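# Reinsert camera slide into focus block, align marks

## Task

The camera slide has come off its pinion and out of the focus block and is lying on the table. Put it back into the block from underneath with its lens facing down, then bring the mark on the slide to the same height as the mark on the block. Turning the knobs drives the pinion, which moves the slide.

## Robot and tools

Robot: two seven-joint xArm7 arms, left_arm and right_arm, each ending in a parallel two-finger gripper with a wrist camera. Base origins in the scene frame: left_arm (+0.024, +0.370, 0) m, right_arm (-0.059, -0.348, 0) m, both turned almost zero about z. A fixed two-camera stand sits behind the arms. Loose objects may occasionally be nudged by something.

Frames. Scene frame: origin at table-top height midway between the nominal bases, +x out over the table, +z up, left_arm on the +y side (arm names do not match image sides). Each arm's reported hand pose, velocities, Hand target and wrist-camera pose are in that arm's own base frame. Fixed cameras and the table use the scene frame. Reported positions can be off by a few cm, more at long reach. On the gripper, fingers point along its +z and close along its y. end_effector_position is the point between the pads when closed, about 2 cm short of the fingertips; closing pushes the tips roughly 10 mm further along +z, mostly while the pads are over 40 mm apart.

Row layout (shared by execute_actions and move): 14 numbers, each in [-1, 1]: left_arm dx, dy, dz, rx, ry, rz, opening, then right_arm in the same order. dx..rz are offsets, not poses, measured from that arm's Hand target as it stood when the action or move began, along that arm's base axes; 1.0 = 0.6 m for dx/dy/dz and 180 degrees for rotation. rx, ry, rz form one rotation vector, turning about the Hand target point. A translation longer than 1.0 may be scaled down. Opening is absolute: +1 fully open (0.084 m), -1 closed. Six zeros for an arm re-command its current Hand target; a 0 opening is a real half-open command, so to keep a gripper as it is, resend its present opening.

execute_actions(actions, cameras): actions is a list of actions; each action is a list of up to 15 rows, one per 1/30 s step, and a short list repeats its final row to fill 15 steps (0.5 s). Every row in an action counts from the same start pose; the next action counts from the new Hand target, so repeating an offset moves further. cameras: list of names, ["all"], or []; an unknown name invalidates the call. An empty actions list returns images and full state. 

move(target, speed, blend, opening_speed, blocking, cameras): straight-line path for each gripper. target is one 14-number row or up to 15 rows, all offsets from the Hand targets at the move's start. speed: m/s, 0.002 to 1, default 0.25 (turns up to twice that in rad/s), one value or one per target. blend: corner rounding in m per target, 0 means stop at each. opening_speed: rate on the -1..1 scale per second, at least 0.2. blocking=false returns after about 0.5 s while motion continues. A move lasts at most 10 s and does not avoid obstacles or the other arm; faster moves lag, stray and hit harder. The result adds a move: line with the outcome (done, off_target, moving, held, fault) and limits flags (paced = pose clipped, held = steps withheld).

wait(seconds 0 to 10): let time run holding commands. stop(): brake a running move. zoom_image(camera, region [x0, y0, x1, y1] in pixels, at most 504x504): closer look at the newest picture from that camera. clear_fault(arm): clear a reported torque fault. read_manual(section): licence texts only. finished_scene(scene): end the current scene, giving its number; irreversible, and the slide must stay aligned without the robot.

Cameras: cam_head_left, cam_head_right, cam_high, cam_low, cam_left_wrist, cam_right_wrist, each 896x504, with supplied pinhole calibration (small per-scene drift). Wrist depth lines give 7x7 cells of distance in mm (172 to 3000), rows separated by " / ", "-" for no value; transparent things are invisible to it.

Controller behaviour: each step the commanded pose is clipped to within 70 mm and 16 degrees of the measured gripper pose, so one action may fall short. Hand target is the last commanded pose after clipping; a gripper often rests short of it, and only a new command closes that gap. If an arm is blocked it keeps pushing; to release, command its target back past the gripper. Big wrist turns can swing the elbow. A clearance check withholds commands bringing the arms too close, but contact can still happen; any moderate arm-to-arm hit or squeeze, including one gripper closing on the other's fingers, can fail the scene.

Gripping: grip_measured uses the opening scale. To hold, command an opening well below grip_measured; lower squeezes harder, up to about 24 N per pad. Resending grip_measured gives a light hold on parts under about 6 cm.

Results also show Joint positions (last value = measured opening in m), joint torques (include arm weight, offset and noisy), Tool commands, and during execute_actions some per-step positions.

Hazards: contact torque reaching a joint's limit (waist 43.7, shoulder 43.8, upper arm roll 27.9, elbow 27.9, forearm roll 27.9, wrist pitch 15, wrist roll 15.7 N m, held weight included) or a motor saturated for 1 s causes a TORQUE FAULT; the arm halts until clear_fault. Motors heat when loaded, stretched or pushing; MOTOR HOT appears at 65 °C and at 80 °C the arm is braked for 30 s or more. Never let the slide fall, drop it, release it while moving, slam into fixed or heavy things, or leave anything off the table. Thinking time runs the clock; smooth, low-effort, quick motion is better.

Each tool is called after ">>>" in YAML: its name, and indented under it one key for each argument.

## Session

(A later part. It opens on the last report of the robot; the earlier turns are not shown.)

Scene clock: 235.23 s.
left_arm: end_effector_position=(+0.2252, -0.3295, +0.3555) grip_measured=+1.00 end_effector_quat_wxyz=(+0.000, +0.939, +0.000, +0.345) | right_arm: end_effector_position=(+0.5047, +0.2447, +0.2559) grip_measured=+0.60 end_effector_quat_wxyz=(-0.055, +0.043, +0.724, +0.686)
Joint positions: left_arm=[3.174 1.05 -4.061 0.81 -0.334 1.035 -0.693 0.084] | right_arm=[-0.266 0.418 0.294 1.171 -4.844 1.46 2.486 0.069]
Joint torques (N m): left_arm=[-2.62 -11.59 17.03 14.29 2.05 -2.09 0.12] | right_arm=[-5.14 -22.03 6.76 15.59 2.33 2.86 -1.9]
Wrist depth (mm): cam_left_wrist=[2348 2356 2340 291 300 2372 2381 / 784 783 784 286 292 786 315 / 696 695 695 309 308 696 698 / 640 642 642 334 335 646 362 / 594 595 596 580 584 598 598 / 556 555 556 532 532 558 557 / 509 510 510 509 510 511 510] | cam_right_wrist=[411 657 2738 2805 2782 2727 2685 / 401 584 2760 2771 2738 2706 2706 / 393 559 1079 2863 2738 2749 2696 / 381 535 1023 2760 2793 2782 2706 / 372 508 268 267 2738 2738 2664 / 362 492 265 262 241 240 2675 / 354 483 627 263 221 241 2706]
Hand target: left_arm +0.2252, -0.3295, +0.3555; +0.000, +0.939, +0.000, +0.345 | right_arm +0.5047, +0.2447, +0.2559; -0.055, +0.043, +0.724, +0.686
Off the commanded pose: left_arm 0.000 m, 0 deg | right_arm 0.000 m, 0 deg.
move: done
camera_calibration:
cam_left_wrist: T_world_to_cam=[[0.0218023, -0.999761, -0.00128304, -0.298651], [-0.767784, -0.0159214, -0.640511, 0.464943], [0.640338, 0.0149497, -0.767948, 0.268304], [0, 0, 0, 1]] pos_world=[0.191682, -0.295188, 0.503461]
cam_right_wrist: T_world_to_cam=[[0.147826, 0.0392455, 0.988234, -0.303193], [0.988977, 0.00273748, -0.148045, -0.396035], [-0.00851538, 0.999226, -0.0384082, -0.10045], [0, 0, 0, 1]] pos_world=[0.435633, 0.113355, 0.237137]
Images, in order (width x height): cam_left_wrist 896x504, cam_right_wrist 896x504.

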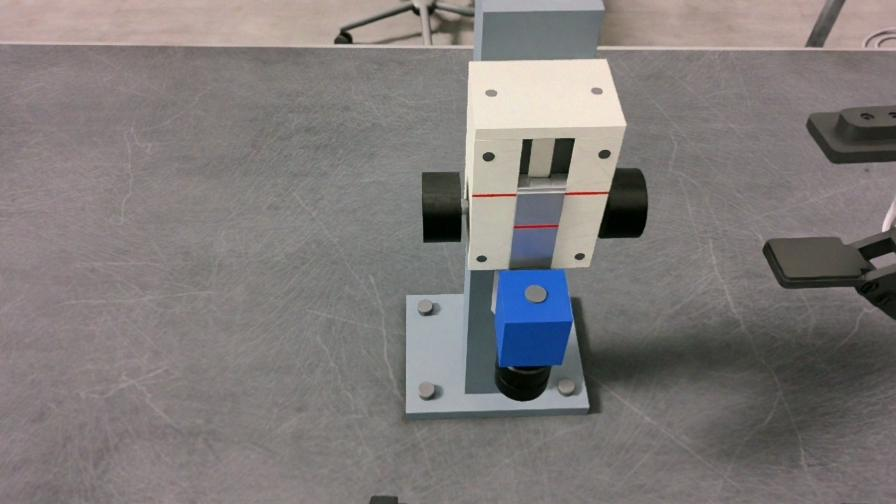

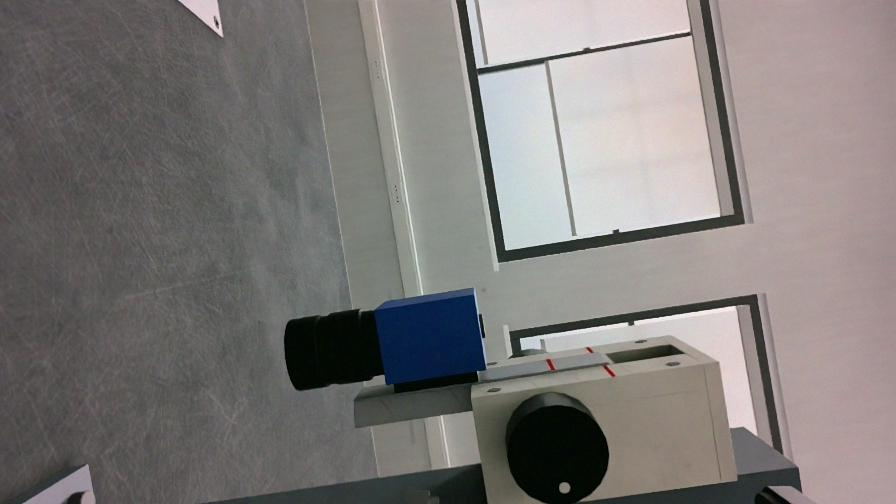

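>>> move:
  target: [0,0,0,0,0,0,1,0.0,0.137,-0.0018,0,0,0,0.6]
  speed: 0.12
  cameras: ["cam_left_wrist","cam_right_wrist"]

Scene clock: 238.27 s.
left_arm: end_effector_position=(+0.2252, -0.3295, +0.3555) grip_measured=+1.00 end_effector_quat_wxyz=(+0.000, +0.939, +0.000, +0.345) | right_arm: end_effector_position=(+0.5047, +0.3268, +0.2548) grip_measured=+0.60 end_effector_quat_wxyz=(-0.055, +0.043, +0.724, +0.686)
Joint positions: left_arm=[3.174 1.05 -4.061 0.81 -0.334 1.035 -0.693 0.084] | right_arm=[-0.147 0.448 0.368 1.2 -4.741 1.306 2.483 0.069]
Joint torques (N m): left_arm=[-2.46 -11.28 16.92 14.29 1.9 -2.15 0.15] | right_arm=[4.98 -14.86 7.94 24.57 2.21 0.37 -1.31]
Wrist depth (mm): cam_left_wrist=[2364 2333 2364 291 301 2397 2372 / 781 783 782 286 286 302 292 / 694 695 697 310 308 679 304 / 641 641 641 333 334 351 327 / 595 595 598 582 582 582 597 / 555 554 555 532 532 557 556 / 507 508 508 510 511 512 511] | cam_right_wrist=[408 651 2738 2706 2696 2664 2604 / 400 579 2706 2717 2675 2644 2664 / 390 554 2727 2717 2696 2675 2634 / 378 532 1005 2717 2717 2634 2654 / 366 482 192 2696 2717 2634 2634 / 341 180 179 176 193 202 2644 / 353 419 182 181 - - 2634]
Hand target: left_arm +0.2252, -0.3295, +0.3555; +0.000, +0.939, +0.000, +0.345 | right_arm +0.5047, +0.3269, +0.2548; -0.055, +0.043, +0.724, +0.686
Off the commanded pose: left_arm 0.000 m, 0 deg | right_arm 0.000 m, 0 deg.
move: done
camera_calibration:
cam_left_wrist: T_world_to_cam=[[0.0218023, -0.999761, -0.00128304, -0.298651], [-0.767784, -0.0159214, -0.640511, 0.464943], [0.640338, 0.0149497, -0.767948, 0.268304], [0, 0, 0, 1]] pos_world=[0.191682, -0.295188, 0.503461]
cam_right_wrist: T_world_to_cam=[[0.147732, 0.0392298, 0.988249, -0.305288], [0.988992, 0.0026437, -0.147948, -0.396434], [-0.00841661, 0.999227, -0.0384074, -0.182572], [0, 0, 0, 1]] pos_world=[0.435634, 0.195455, 0.236037]
Images, in order (width x height): cam_left_wrist 896x504, cam_right_wrist 896x504.

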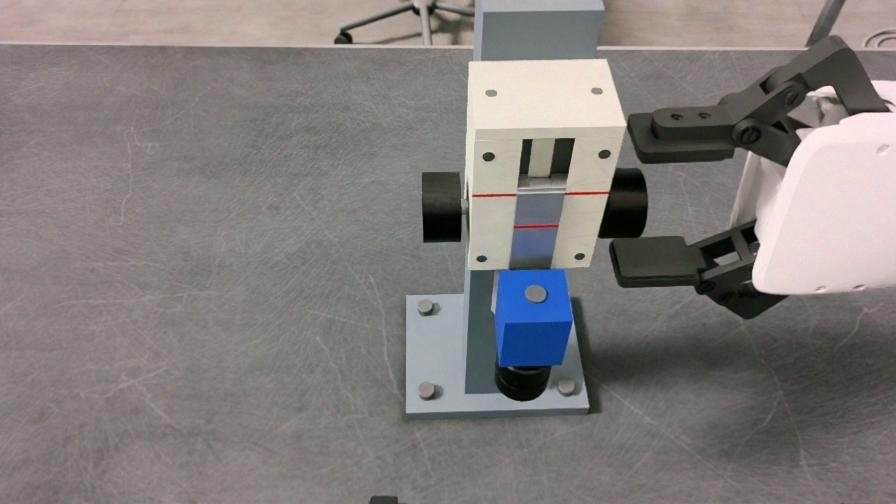

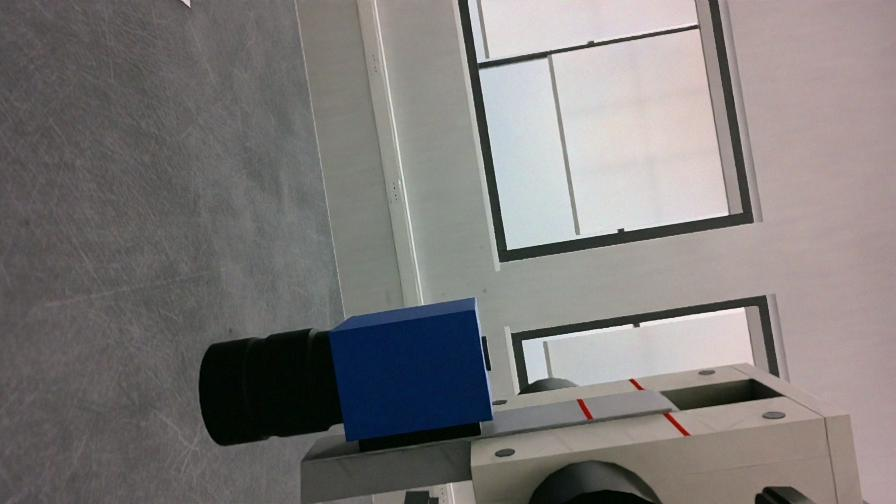

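>>> move:
  target: [0,0,0,0,0,0,1,0,0,0,0,0,0,-0.9]
  opening_speed: 0.7
  cameras: ["cam_left_wrist","cam_right_wrist"]

>>> zoom_image:
  camera: "cam_left_wrist"
  region: [560, 100, 760, 300]

Scene clock: 241.70 s.
left_arm: end_effector_position=(+0.2252, -0.3295, +0.3555) grip_measured=+1.00 end_effector_quat_wxyz=(+0.000, +0.939, +0.000, +0.345) | right_arm: end_effector_position=(+0.5047, +0.3269, +0.2549) grip_measured=-0.25 end_effector_quat_wxyz=(-0.055, +0.043, +0.724, +0.686)
Joint positions: left_arm=[3.174 1.05 -4.061 0.81 -0.334 1.035 -0.693 0.084] | right_arm=[-0.147 0.448 0.368 1.2 -4.741 1.306 2.483 0.033]
Joint torques (N m): left_arm=[-3 -11.43 16.91 14.33 2.02 -2.03 0.16] | right_arm=[13.7 -7.27 2.83 0.46 -2.48 -6.78 1.45]
Wrist depth (mm): cam_left_wrist=[2381 2381 2372 291 300 2333 2372 / 780 785 784 286 286 321 297 / 693 697 696 310 308 311 305 / 641 639 641 333 333 345 328 / 594 595 595 583 583 597 596 / 553 554 555 531 533 556 557 / 509 509 509 510 509 511 511] | cam_right_wrist=[410 658 2749 2675 2706 2664 2654 / 400 583 2685 2727 2706 2644 2644 / 393 557 2749 2717 2706 2664 2675 / 380 533 1025 2738 2685 2634 2604 / 369 484 190 2685 2664 2654 2624 / 343 180 178 176 192 202 2634 / 355 426 181 180 - - 2595]
Hand target: left_arm +0.2252, -0.3295, +0.3555; +0.000, +0.939, +0.000, +0.345 | right_arm +0.5047, +0.3269, +0.2548; -0.055, +0.043, +0.724, +0.686
Off the commanded pose: left_arm 0.000 m, 0 deg | right_arm 0.000 m, 0 deg.
move: done
camera_calibration:
cam_left_wrist: T_world_to_cam=[[0.0218023, -0.999761, -0.00128304, -0.298651], [-0.767784, -0.0159214, -0.640511, 0.464943], [0.640338, 0.0149497, -0.767948, 0.268304], [0, 0, 0, 1]] pos_world=[0.191682, -0.295188, 0.503461]
cam_right_wrist: T_world_to_cam=[[0.147728, 0.0392445, 0.988249, -0.305392], [0.988991, 0.00274274, -0.147948, -0.396438], [-0.00851666, 0.999226, -0.0384073, -0.182624], [0, 0, 0, 1]] pos_world=[0.435634, 0.195555, 0.236137]
Images, in order (width x height): cam_left_wrist 896x504, cam_right_wrist 896x504.

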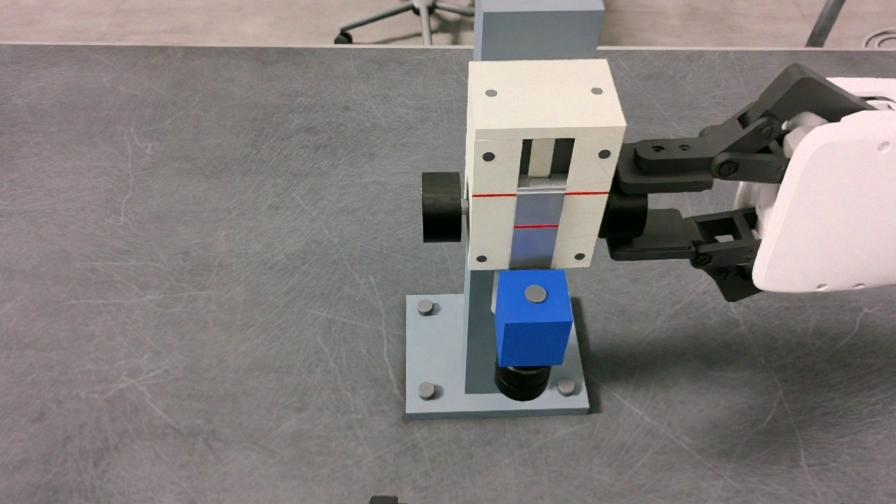

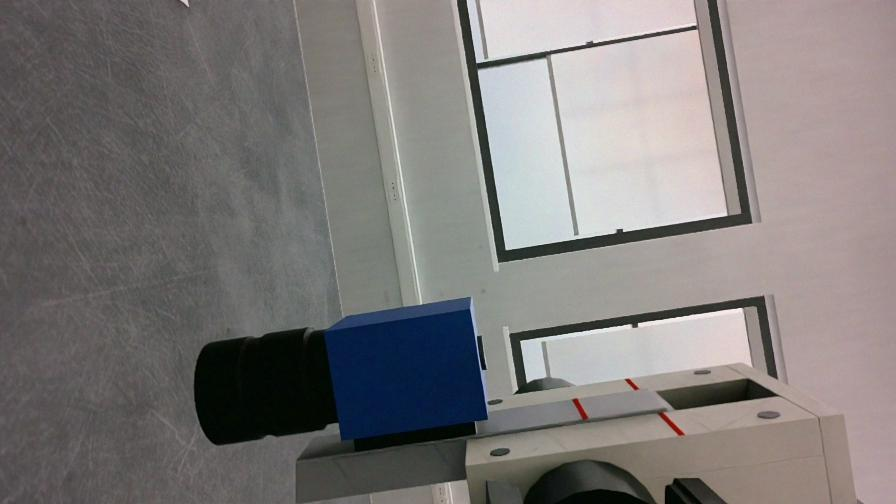

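Scaled by 2.520 from the camera's 896x504 image, which has a finer 1280x720 frame.

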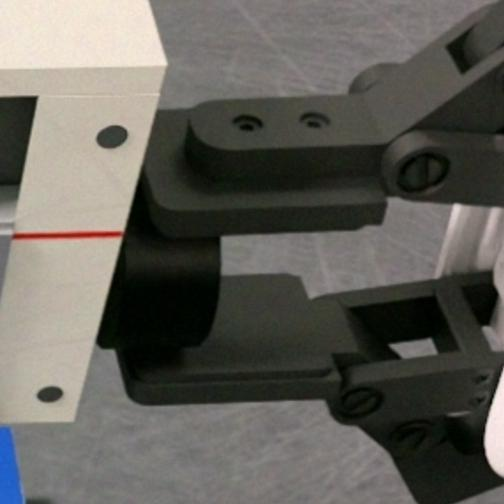

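>>> move:
  target: [0,0,0,0,0,0,1,0,0,0.0017,0,0,0,-0.9]
  speed: 0.03

Scene clock: 243.07 s.
left_arm: end_effector_position=(+0.2252, -0.3295, +0.3555) grip_measured=+1.00 end_effector_quat_wxyz=(+0.000, +0.939, +0.000, +0.345) | right_arm: end_effector_position=(+0.5047, +0.3269, +0.2556) grip_measured=-0.25 end_effector_quat_wxyz=(-0.055, +0.043, +0.724, +0.686)
Joint positions: left_arm=[3.174 1.05 -4.061 0.81 -0.334 1.035 -0.693 0.084] | right_arm=[-0.147 0.446 0.368 1.2 -4.741 1.305 2.485 0.033]
Joint torques (N m): left_arm=[-3.05 -11.57 16.84 14.37 1.82 -2.07 0.22] | right_arm=[3.3 -17.54 9.42 10.65 -0.65 -1.05 2.1]
Wrist depth (mm): cam_left_wrist=[2348 2340 2348 291 300 2381 2364 / 781 785 780 286 286 320 297 / 694 694 696 310 308 312 305 / 641 641 643 333 334 344 327 / 593 594 595 580 583 596 597 / 555 554 554 532 532 556 557 / 508 509 509 509 511 512 511] | cam_right_wrist=[412 657 2717 2654 2717 2664 2595 / 401 582 2675 2706 2675 2595 2644 / 393 558 2717 2727 2706 2644 2634 / 380 535 1020 2717 2634 2654 2614 / 369 484 190 2727 2675 2604 2644 / 343 181 178 176 192 202 2644 / 355 426 181 180 - - 2624]
Hand target: left_arm +0.2252, -0.3295, +0.3555; +0.000, +0.939, +0.000, +0.345 | right_arm +0.5047, +0.3269, +0.2558; -0.055, +0.043, +0.724, +0.686
Off the commanded pose: left_arm 0.000 m, 0 deg | right_arm 0.000 m, 0 deg.
move: done

Good. Rotate +20° to test direction.

>>> move:
  target: [0,0,0,0,0,0,1,0,0,0.0003,0,0.111,0,-0.95]
  speed: 0.15
  cameras: ["cam_left_wrist"]

>>> zoom_image:
  camera: "cam_left_wrist"
  region: [460, 170, 660, 280]

Scene clock: 245.30 s.
left_arm: end_effector_position=(+0.2252, -0.3295, +0.3555) grip_measured=+1.00 end_effector_quat_wxyz=(+0.000, +0.939, +0.000, +0.345) | right_arm: end_effector_position=(+0.5047, +0.3269, +0.2560) grip_measured=-0.25 end_effector_quat_wxyz=(-0.180, +0.161, +0.704, +0.668)
Joint positions: left_arm=[3.174 1.05 -4.061 0.81 -0.334 1.035 -0.693 0.084] | right_arm=[-0.148 0.462 0.366 1.216 -4.752 1.326 2.835 0.033]
Joint torques (N m): left_arm=[-3.13 -11.5 16.72 14.4 2.11 -2.09 0.13] | right_arm=[-1.61 -15.31 6.53 19.91 -1.38 5.99 2.25]
Wrist depth (mm): cam_left_wrist=[2364 2348 2372 291 300 2389 2348 / 782 785 782 286 286 319 305 / 694 694 697 310 309 321 312 / 640 640 641 329 333 333 323 / 594 595 595 578 582 583 582 / 552 554 555 530 541 558 558 / 508 510 509 511 510 511 511] | cam_right_wrist=[528 2749 2738 2696 2696 2634 2614 / 574 1001 2727 2685 2685 2675 2664 / 524 810 2749 2727 2749 2685 2634 / 470 693 2738 2696 2654 2685 2664 / 436 595 992 2717 2675 2654 2624 / 397 493 176 176 188 - 2634 / 365 183 177 176 - - -]
Hand target: left_arm +0.2252, -0.3295, +0.3555; +0.000, +0.939, +0.000, +0.345 | right_arm +0.5047, +0.3269, +0.2560; -0.180, +0.161, +0.704, +0.668
Off the commanded pose: left_arm 0.000 m, 0 deg | right_arm 0.000 m, 0 deg.
move: done
camera_calibration:
cam_left_wrist: T_world_to_cam=[[0.0218023, -0.999761, -0.00128304, -0.298651], [-0.767784, -0.0159214, -0.640511, 0.464943], [0.640338, 0.0149497, -0.767948, 0.268304], [0, 0, 0, 1]] pos_world=[0.191682, -0.295188, 0.503461]
Images, in order (width x height): cam_left_wrist 896x504.

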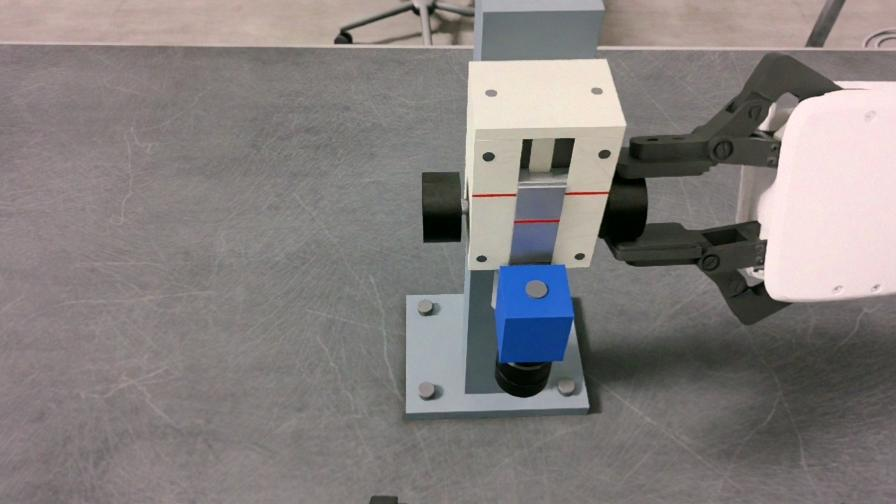

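Scaled by 2.520 from the camera's 896x504 image, which has a finer 1280x720 frame.

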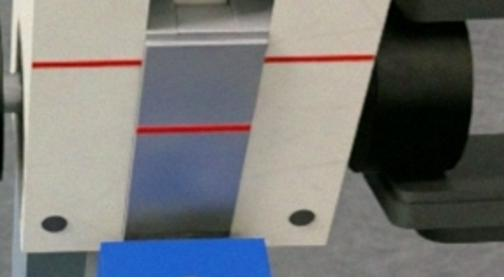

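>>> move:
  target: [0,0,0,0,0,0,1,0,0,0,0,0.42,0,-0.95]
  speed: 0.25
  cameras: ["cam_left_wrist","cam_right_wrist"]

>>> zoom_image:
  camera: "cam_left_wrist"
  region: [460, 170, 660, 280]

Scene clock: 249.33 s.
left_arm: end_effector_position=(+0.2252, -0.3295, +0.3555) grip_measured=+1.00 end_effector_quat_wxyz=(+0.000, +0.939, +0.000, +0.345) | right_arm: end_effector_position=(+0.5047, +0.3269, +0.2560) grip_measured=-0.25 end_effector_quat_wxyz=(+0.574, -0.537, -0.446, -0.429)
Joint positions: left_arm=[3.174 1.05 -4.061 0.81 -0.334 1.035 -0.693 0.084] | right_arm=[-0.157 0.506 0.367 1.229 -4.728 1.383 4.118 0.033]
Joint torques (N m): left_arm=[-3.25 -11.21 16.76 14.27 2.15 -2.07 0.29] | right_arm=[-10.62 -23.26 7.81 26.81 1.09 10.63 2.03]
Wrist depth (mm): cam_left_wrist=[2372 2340 2348 291 300 2364 2364 / 784 785 782 286 292 787 789 / 693 695 696 310 309 347 311 / 641 639 641 321 324 314 298 / 596 595 593 580 583 598 585 / 553 554 555 532 542 557 559 / 509 507 509 510 510 510 512] | cam_right_wrist=[2793 2793 2738 2738 2675 2675 2644 / 2828 2738 2696 2706 2664 2675 2624 / 2816 2793 2782 - - 2644 2614 / 2738 2771 2771 - - 2654 2675 / 2839 2749 - - - - 2654 / 2738 2771 - - - - 962 / 550 2706 - - - - 754]
Hand target: left_arm +0.2252, -0.3295, +0.3555; +0.000, +0.939, +0.000, +0.345 | right_arm +0.5047, +0.3269, +0.2560; +0.574, -0.537, -0.446, -0.429
Off the commanded pose: left_arm 0.000 m, 0 deg | right_arm 0.000 m, 0 deg.
move: done
camera_calibration:
cam_left_wrist: T_world_to_cam=[[0.0218023, -0.999761, -0.00128304, -0.298651], [-0.767784, -0.0159214, -0.640511, 0.464943], [0.640338, 0.0149497, -0.767948, 0.268304], [0, 0, 0, 1]] pos_world=[0.191682, -0.295188, 0.503461]
cam_right_wrist: T_world_to_cam=[[0.969149, 0.0392448, -0.243333, -0.40569], [-0.243628, 0.00283064, -0.969865, 0.436239], [-0.0373733, 0.999226, 0.0123044, -0.181009], [0, 0, 0, 1]] pos_world=[0.492689, 0.195555, 0.326602]
Images, in order (width x height): cam_left_wrist 896x504, cam_right_wrist 896x504.

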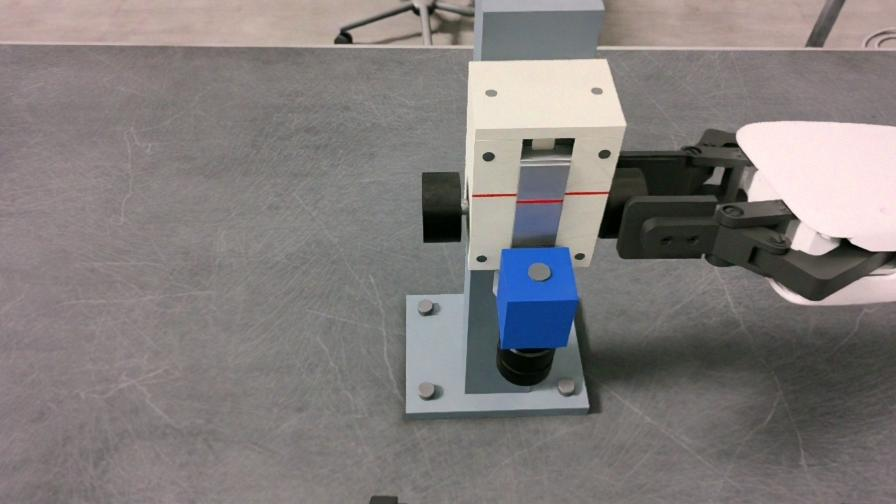

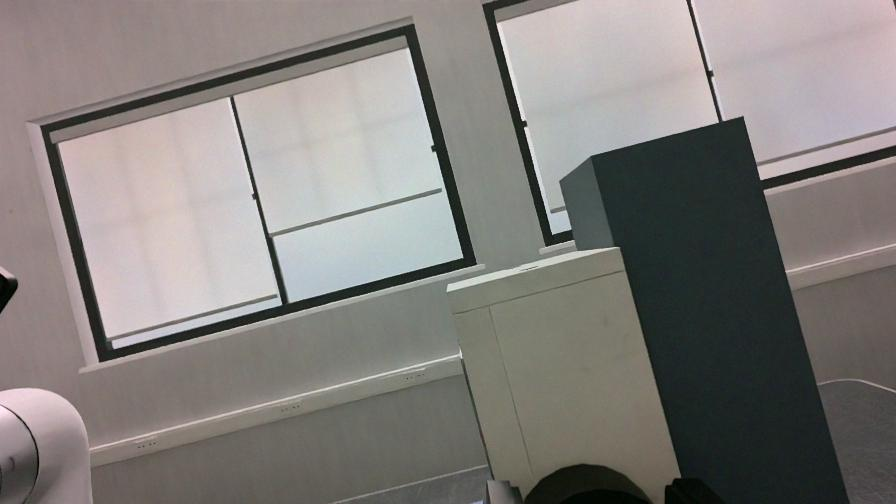

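Scaled by 2.520 from the camera's 896x504 image, which has a finer 1280x720 frame.

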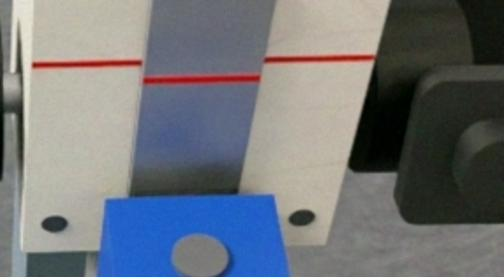

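>>> move:
  target: [0,0,0,0,0,0,1,0,0,0,0,0.1,0,-0.95]
  speed: 0.15
  cameras: ["cam_left_wrist"]

>>> zoom_image:
  camera: "cam_left_wrist"
  region: [464, 180, 624, 210]

Scene clock: 252.00 s.
left_arm: end_effector_position=(+0.2252, -0.3295, +0.3555) grip_measured=+1.00 end_effector_quat_wxyz=(+0.000, +0.939, +0.000, +0.345) | right_arm: end_effector_position=(+0.5047, +0.3269, +0.2560) grip_measured=-0.25 end_effector_quat_wxyz=(+0.636, -0.597, -0.351, -0.340)
Joint positions: left_arm=[3.174 1.05 -4.061 0.81 -0.334 1.035 -0.693 0.084] | right_arm=[-0.161 0.507 0.37 1.219 -4.71 1.386 4.419 0.033]
Joint torques (N m): left_arm=[-3.71 -11.22 16.71 14.2 1.94 -2.04 0.23] | right_arm=[-10.9 -31.41 9.25 24.96 3.63 9.11 1.99]
Wrist depth (mm): cam_left_wrist=[2372 2356 2340 291 300 2389 2356 / 784 786 783 286 290 786 789 / 693 695 694 310 309 311 307 / 640 638 641 322 326 316 295 / 595 594 597 581 584 598 599 / 553 555 555 532 544 556 557 / 509 509 509 510 511 511 512] | cam_right_wrist=[2793 2771 2738 2717 2706 2664 2644 / 2816 2793 2760 2717 2696 2664 2624 / 2805 2760 - - - 2675 2604 / 2771 2738 - - - 2675 2654 / 2760 2782 - - - 2624 857 / 2805 2771 - - - - 696 / 2771 2760 - - - - 579]
Hand target: left_arm +0.2252, -0.3295, +0.3555; +0.000, +0.939, +0.000, +0.345 | right_arm +0.5047, +0.3269, +0.2560; +0.636, -0.597, -0.351, -0.340
Off the commanded pose: left_arm 0.000 m, 0 deg | right_arm 0.000 m, 0 deg.
move: done
camera_calibration:
cam_left_wrist: T_world_to_cam=[[0.0218023, -0.999761, -0.00128304, -0.298651], [-0.767784, -0.0159214, -0.640511, 0.464943], [0.640338, 0.0149497, -0.767948, 0.268304], [0, 0, 0, 1]] pos_world=[0.191682, -0.295188, 0.503461]
Images, in order (width x height): cam_left_wrist 896x504.

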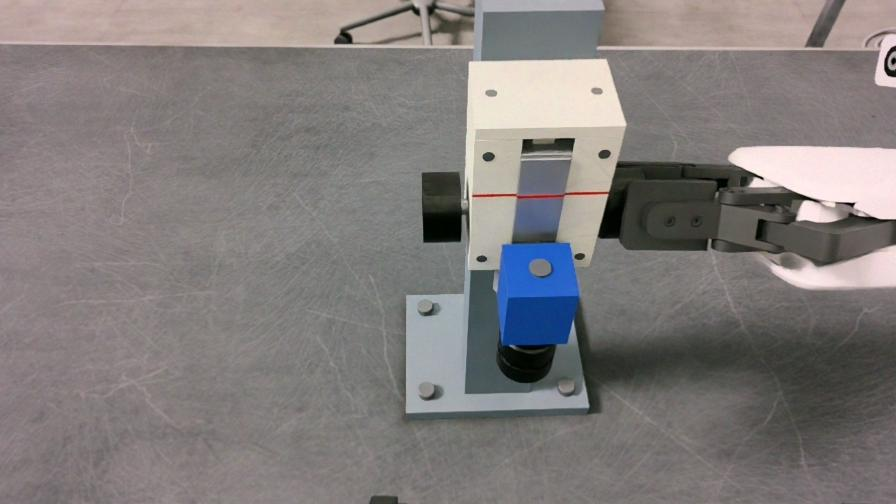

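Scaled by 3.150 from the camera's 896x504 image, which has a finer 1280x720 frame.

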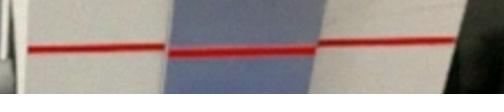

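>>> move:
  target:
    - [0,0,0,0,0,0,1,0,0,0,0,0,0,0.6]
    - [0,0,0,0,0,0,1,0,-0.10,0,0,0,0,0.6]
    - [0,0,0,0,0,0,1,-0.06,-0.13,-0.068,0,-0.181,0,0.6]
  speed: 0.15
  cameras: ["cam_left_wrist","cam_right_wrist"]

>>> zoom_image:
  camera: "cam_left_wrist"
  region: [464, 180, 624, 210]

Scene clock: 256.83 s.
left_arm: end_effector_position=(+0.2252, -0.3295, +0.3555) grip_measured=+1.00 end_effector_quat_wxyz=(+0.000, +0.939, +0.000, +0.345) | right_arm: end_effector_position=(+0.4687, +0.2489, +0.2152) grip_measured=+0.60 end_effector_quat_wxyz=(+0.512, -0.478, -0.515, -0.494)
Joint positions: left_arm=[3.174 1.05 -4.061 0.81 -0.334 1.035 -0.693 0.084] | right_arm=[-0.281 0.474 0.302 1.076 -4.838 1.51 3.752 0.069]
Joint torques (N m): left_arm=[-3.79 -11.27 16.7 14.31 1.93 -2.02 0.33] | right_arm=[-5.15 -21.67 1.58 13.54 -0.57 3.1 -1.96]
Wrist depth (mm): cam_left_wrist=[2325 2333 2356 291 300 2381 2381 / 781 783 789 286 290 786 789 / 693 694 696 310 309 698 700 / 642 641 640 321 326 644 361 / 595 595 596 582 583 597 596 / 554 555 554 532 542 544 315 / 509 508 510 509 511 511 511] | cam_right_wrist=[233 2874 2782 2782 2805 2738 2685 / 2899 2863 2793 2816 2793 2717 2675 / 2839 2793 2839 2816 237 237 2738 / 510 2839 2828 2793 256 237 2706 / 557 2828 2749 - 251 215 2706 / 576 2828 2793 - 251 236 2696 / 575 910 903 - 255 243 821]
Hand target: left_arm +0.2252, -0.3295, +0.3555; +0.000, +0.939, +0.000, +0.345 | right_arm +0.4687, +0.2489, +0.2152; +0.512, -0.478, -0.515, -0.494
Off the commanded pose: left_arm 0.000 m, 0 deg | right_arm 0.000 m, 0 deg.
move: done
camera_calibration:
cam_left_wrist: T_world_to_cam=[[0.0218023, -0.999761, -0.00128304, -0.298651], [-0.767784, -0.0159214, -0.640511, 0.464943], [0.640338, 0.0149497, -0.767948, 0.268304], [0, 0, 0, 1]] pos_world=[0.191682, -0.295188, 0.503461]
cam_right_wrist: T_world_to_cam=[[0.999191, 0.0392919, 0.00860081, -0.446098], [0.00849801, 0.00278273, -0.99996, 0.276448], [-0.0393143, 0.999224, 0.00244657, -0.100874], [0, 0, 0, 1]] pos_world=[0.439422, 0.117555, 0.28052]
Images, in order (width x height): cam_left_wrist 896x504, cam_right_wrist 896x504.

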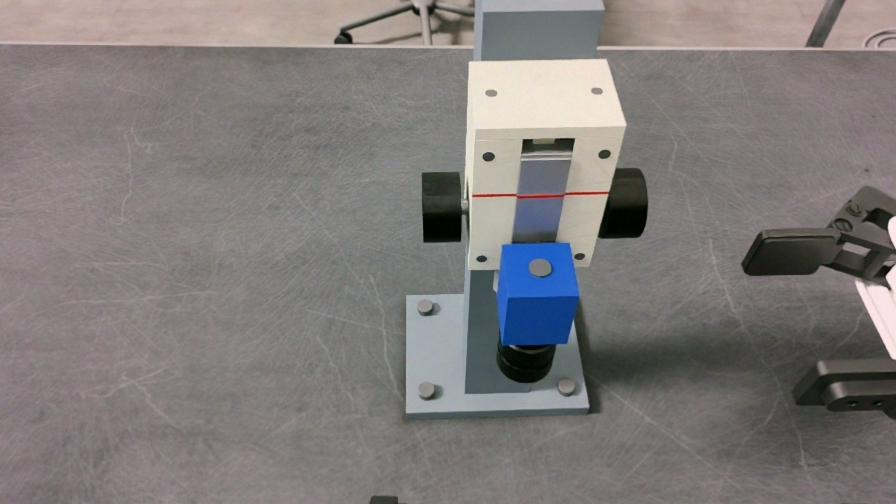

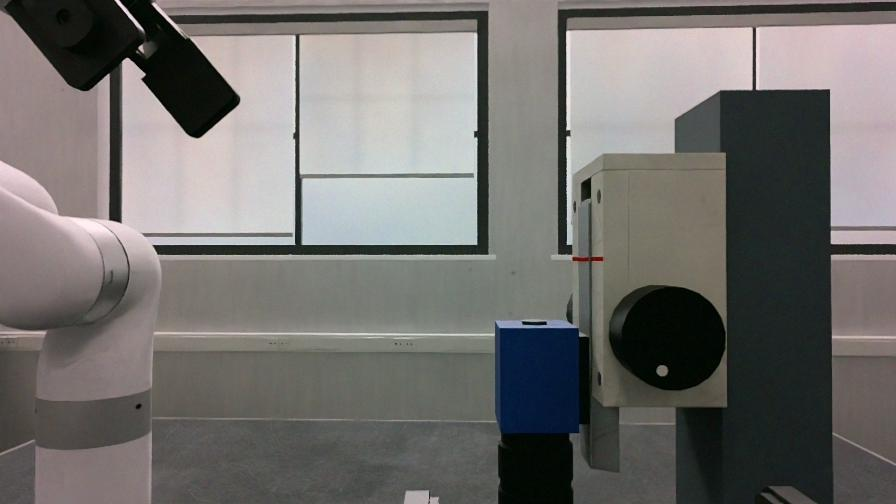

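Scaled by 3.150 from the camera's 896x504 image, which has a finer 1280x720 frame.

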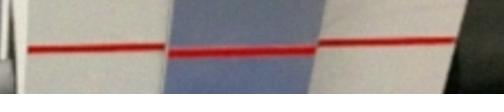

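>>> zoom_image:
  camera: "cam_right_wrist"
  region: [555, 235, 625, 285]

Scaled by 7.200 from the camera's 896x504 image, which has a finer 1280x720 frame.

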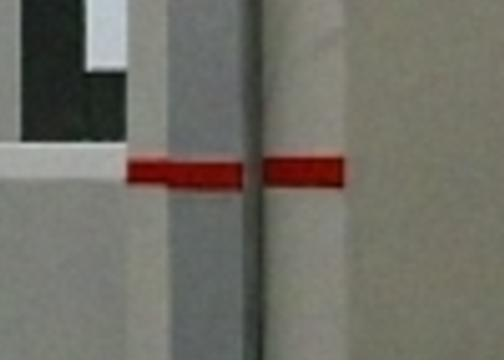

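>>> finished_scene:
  scene: 1

The scene is finished: the task was done.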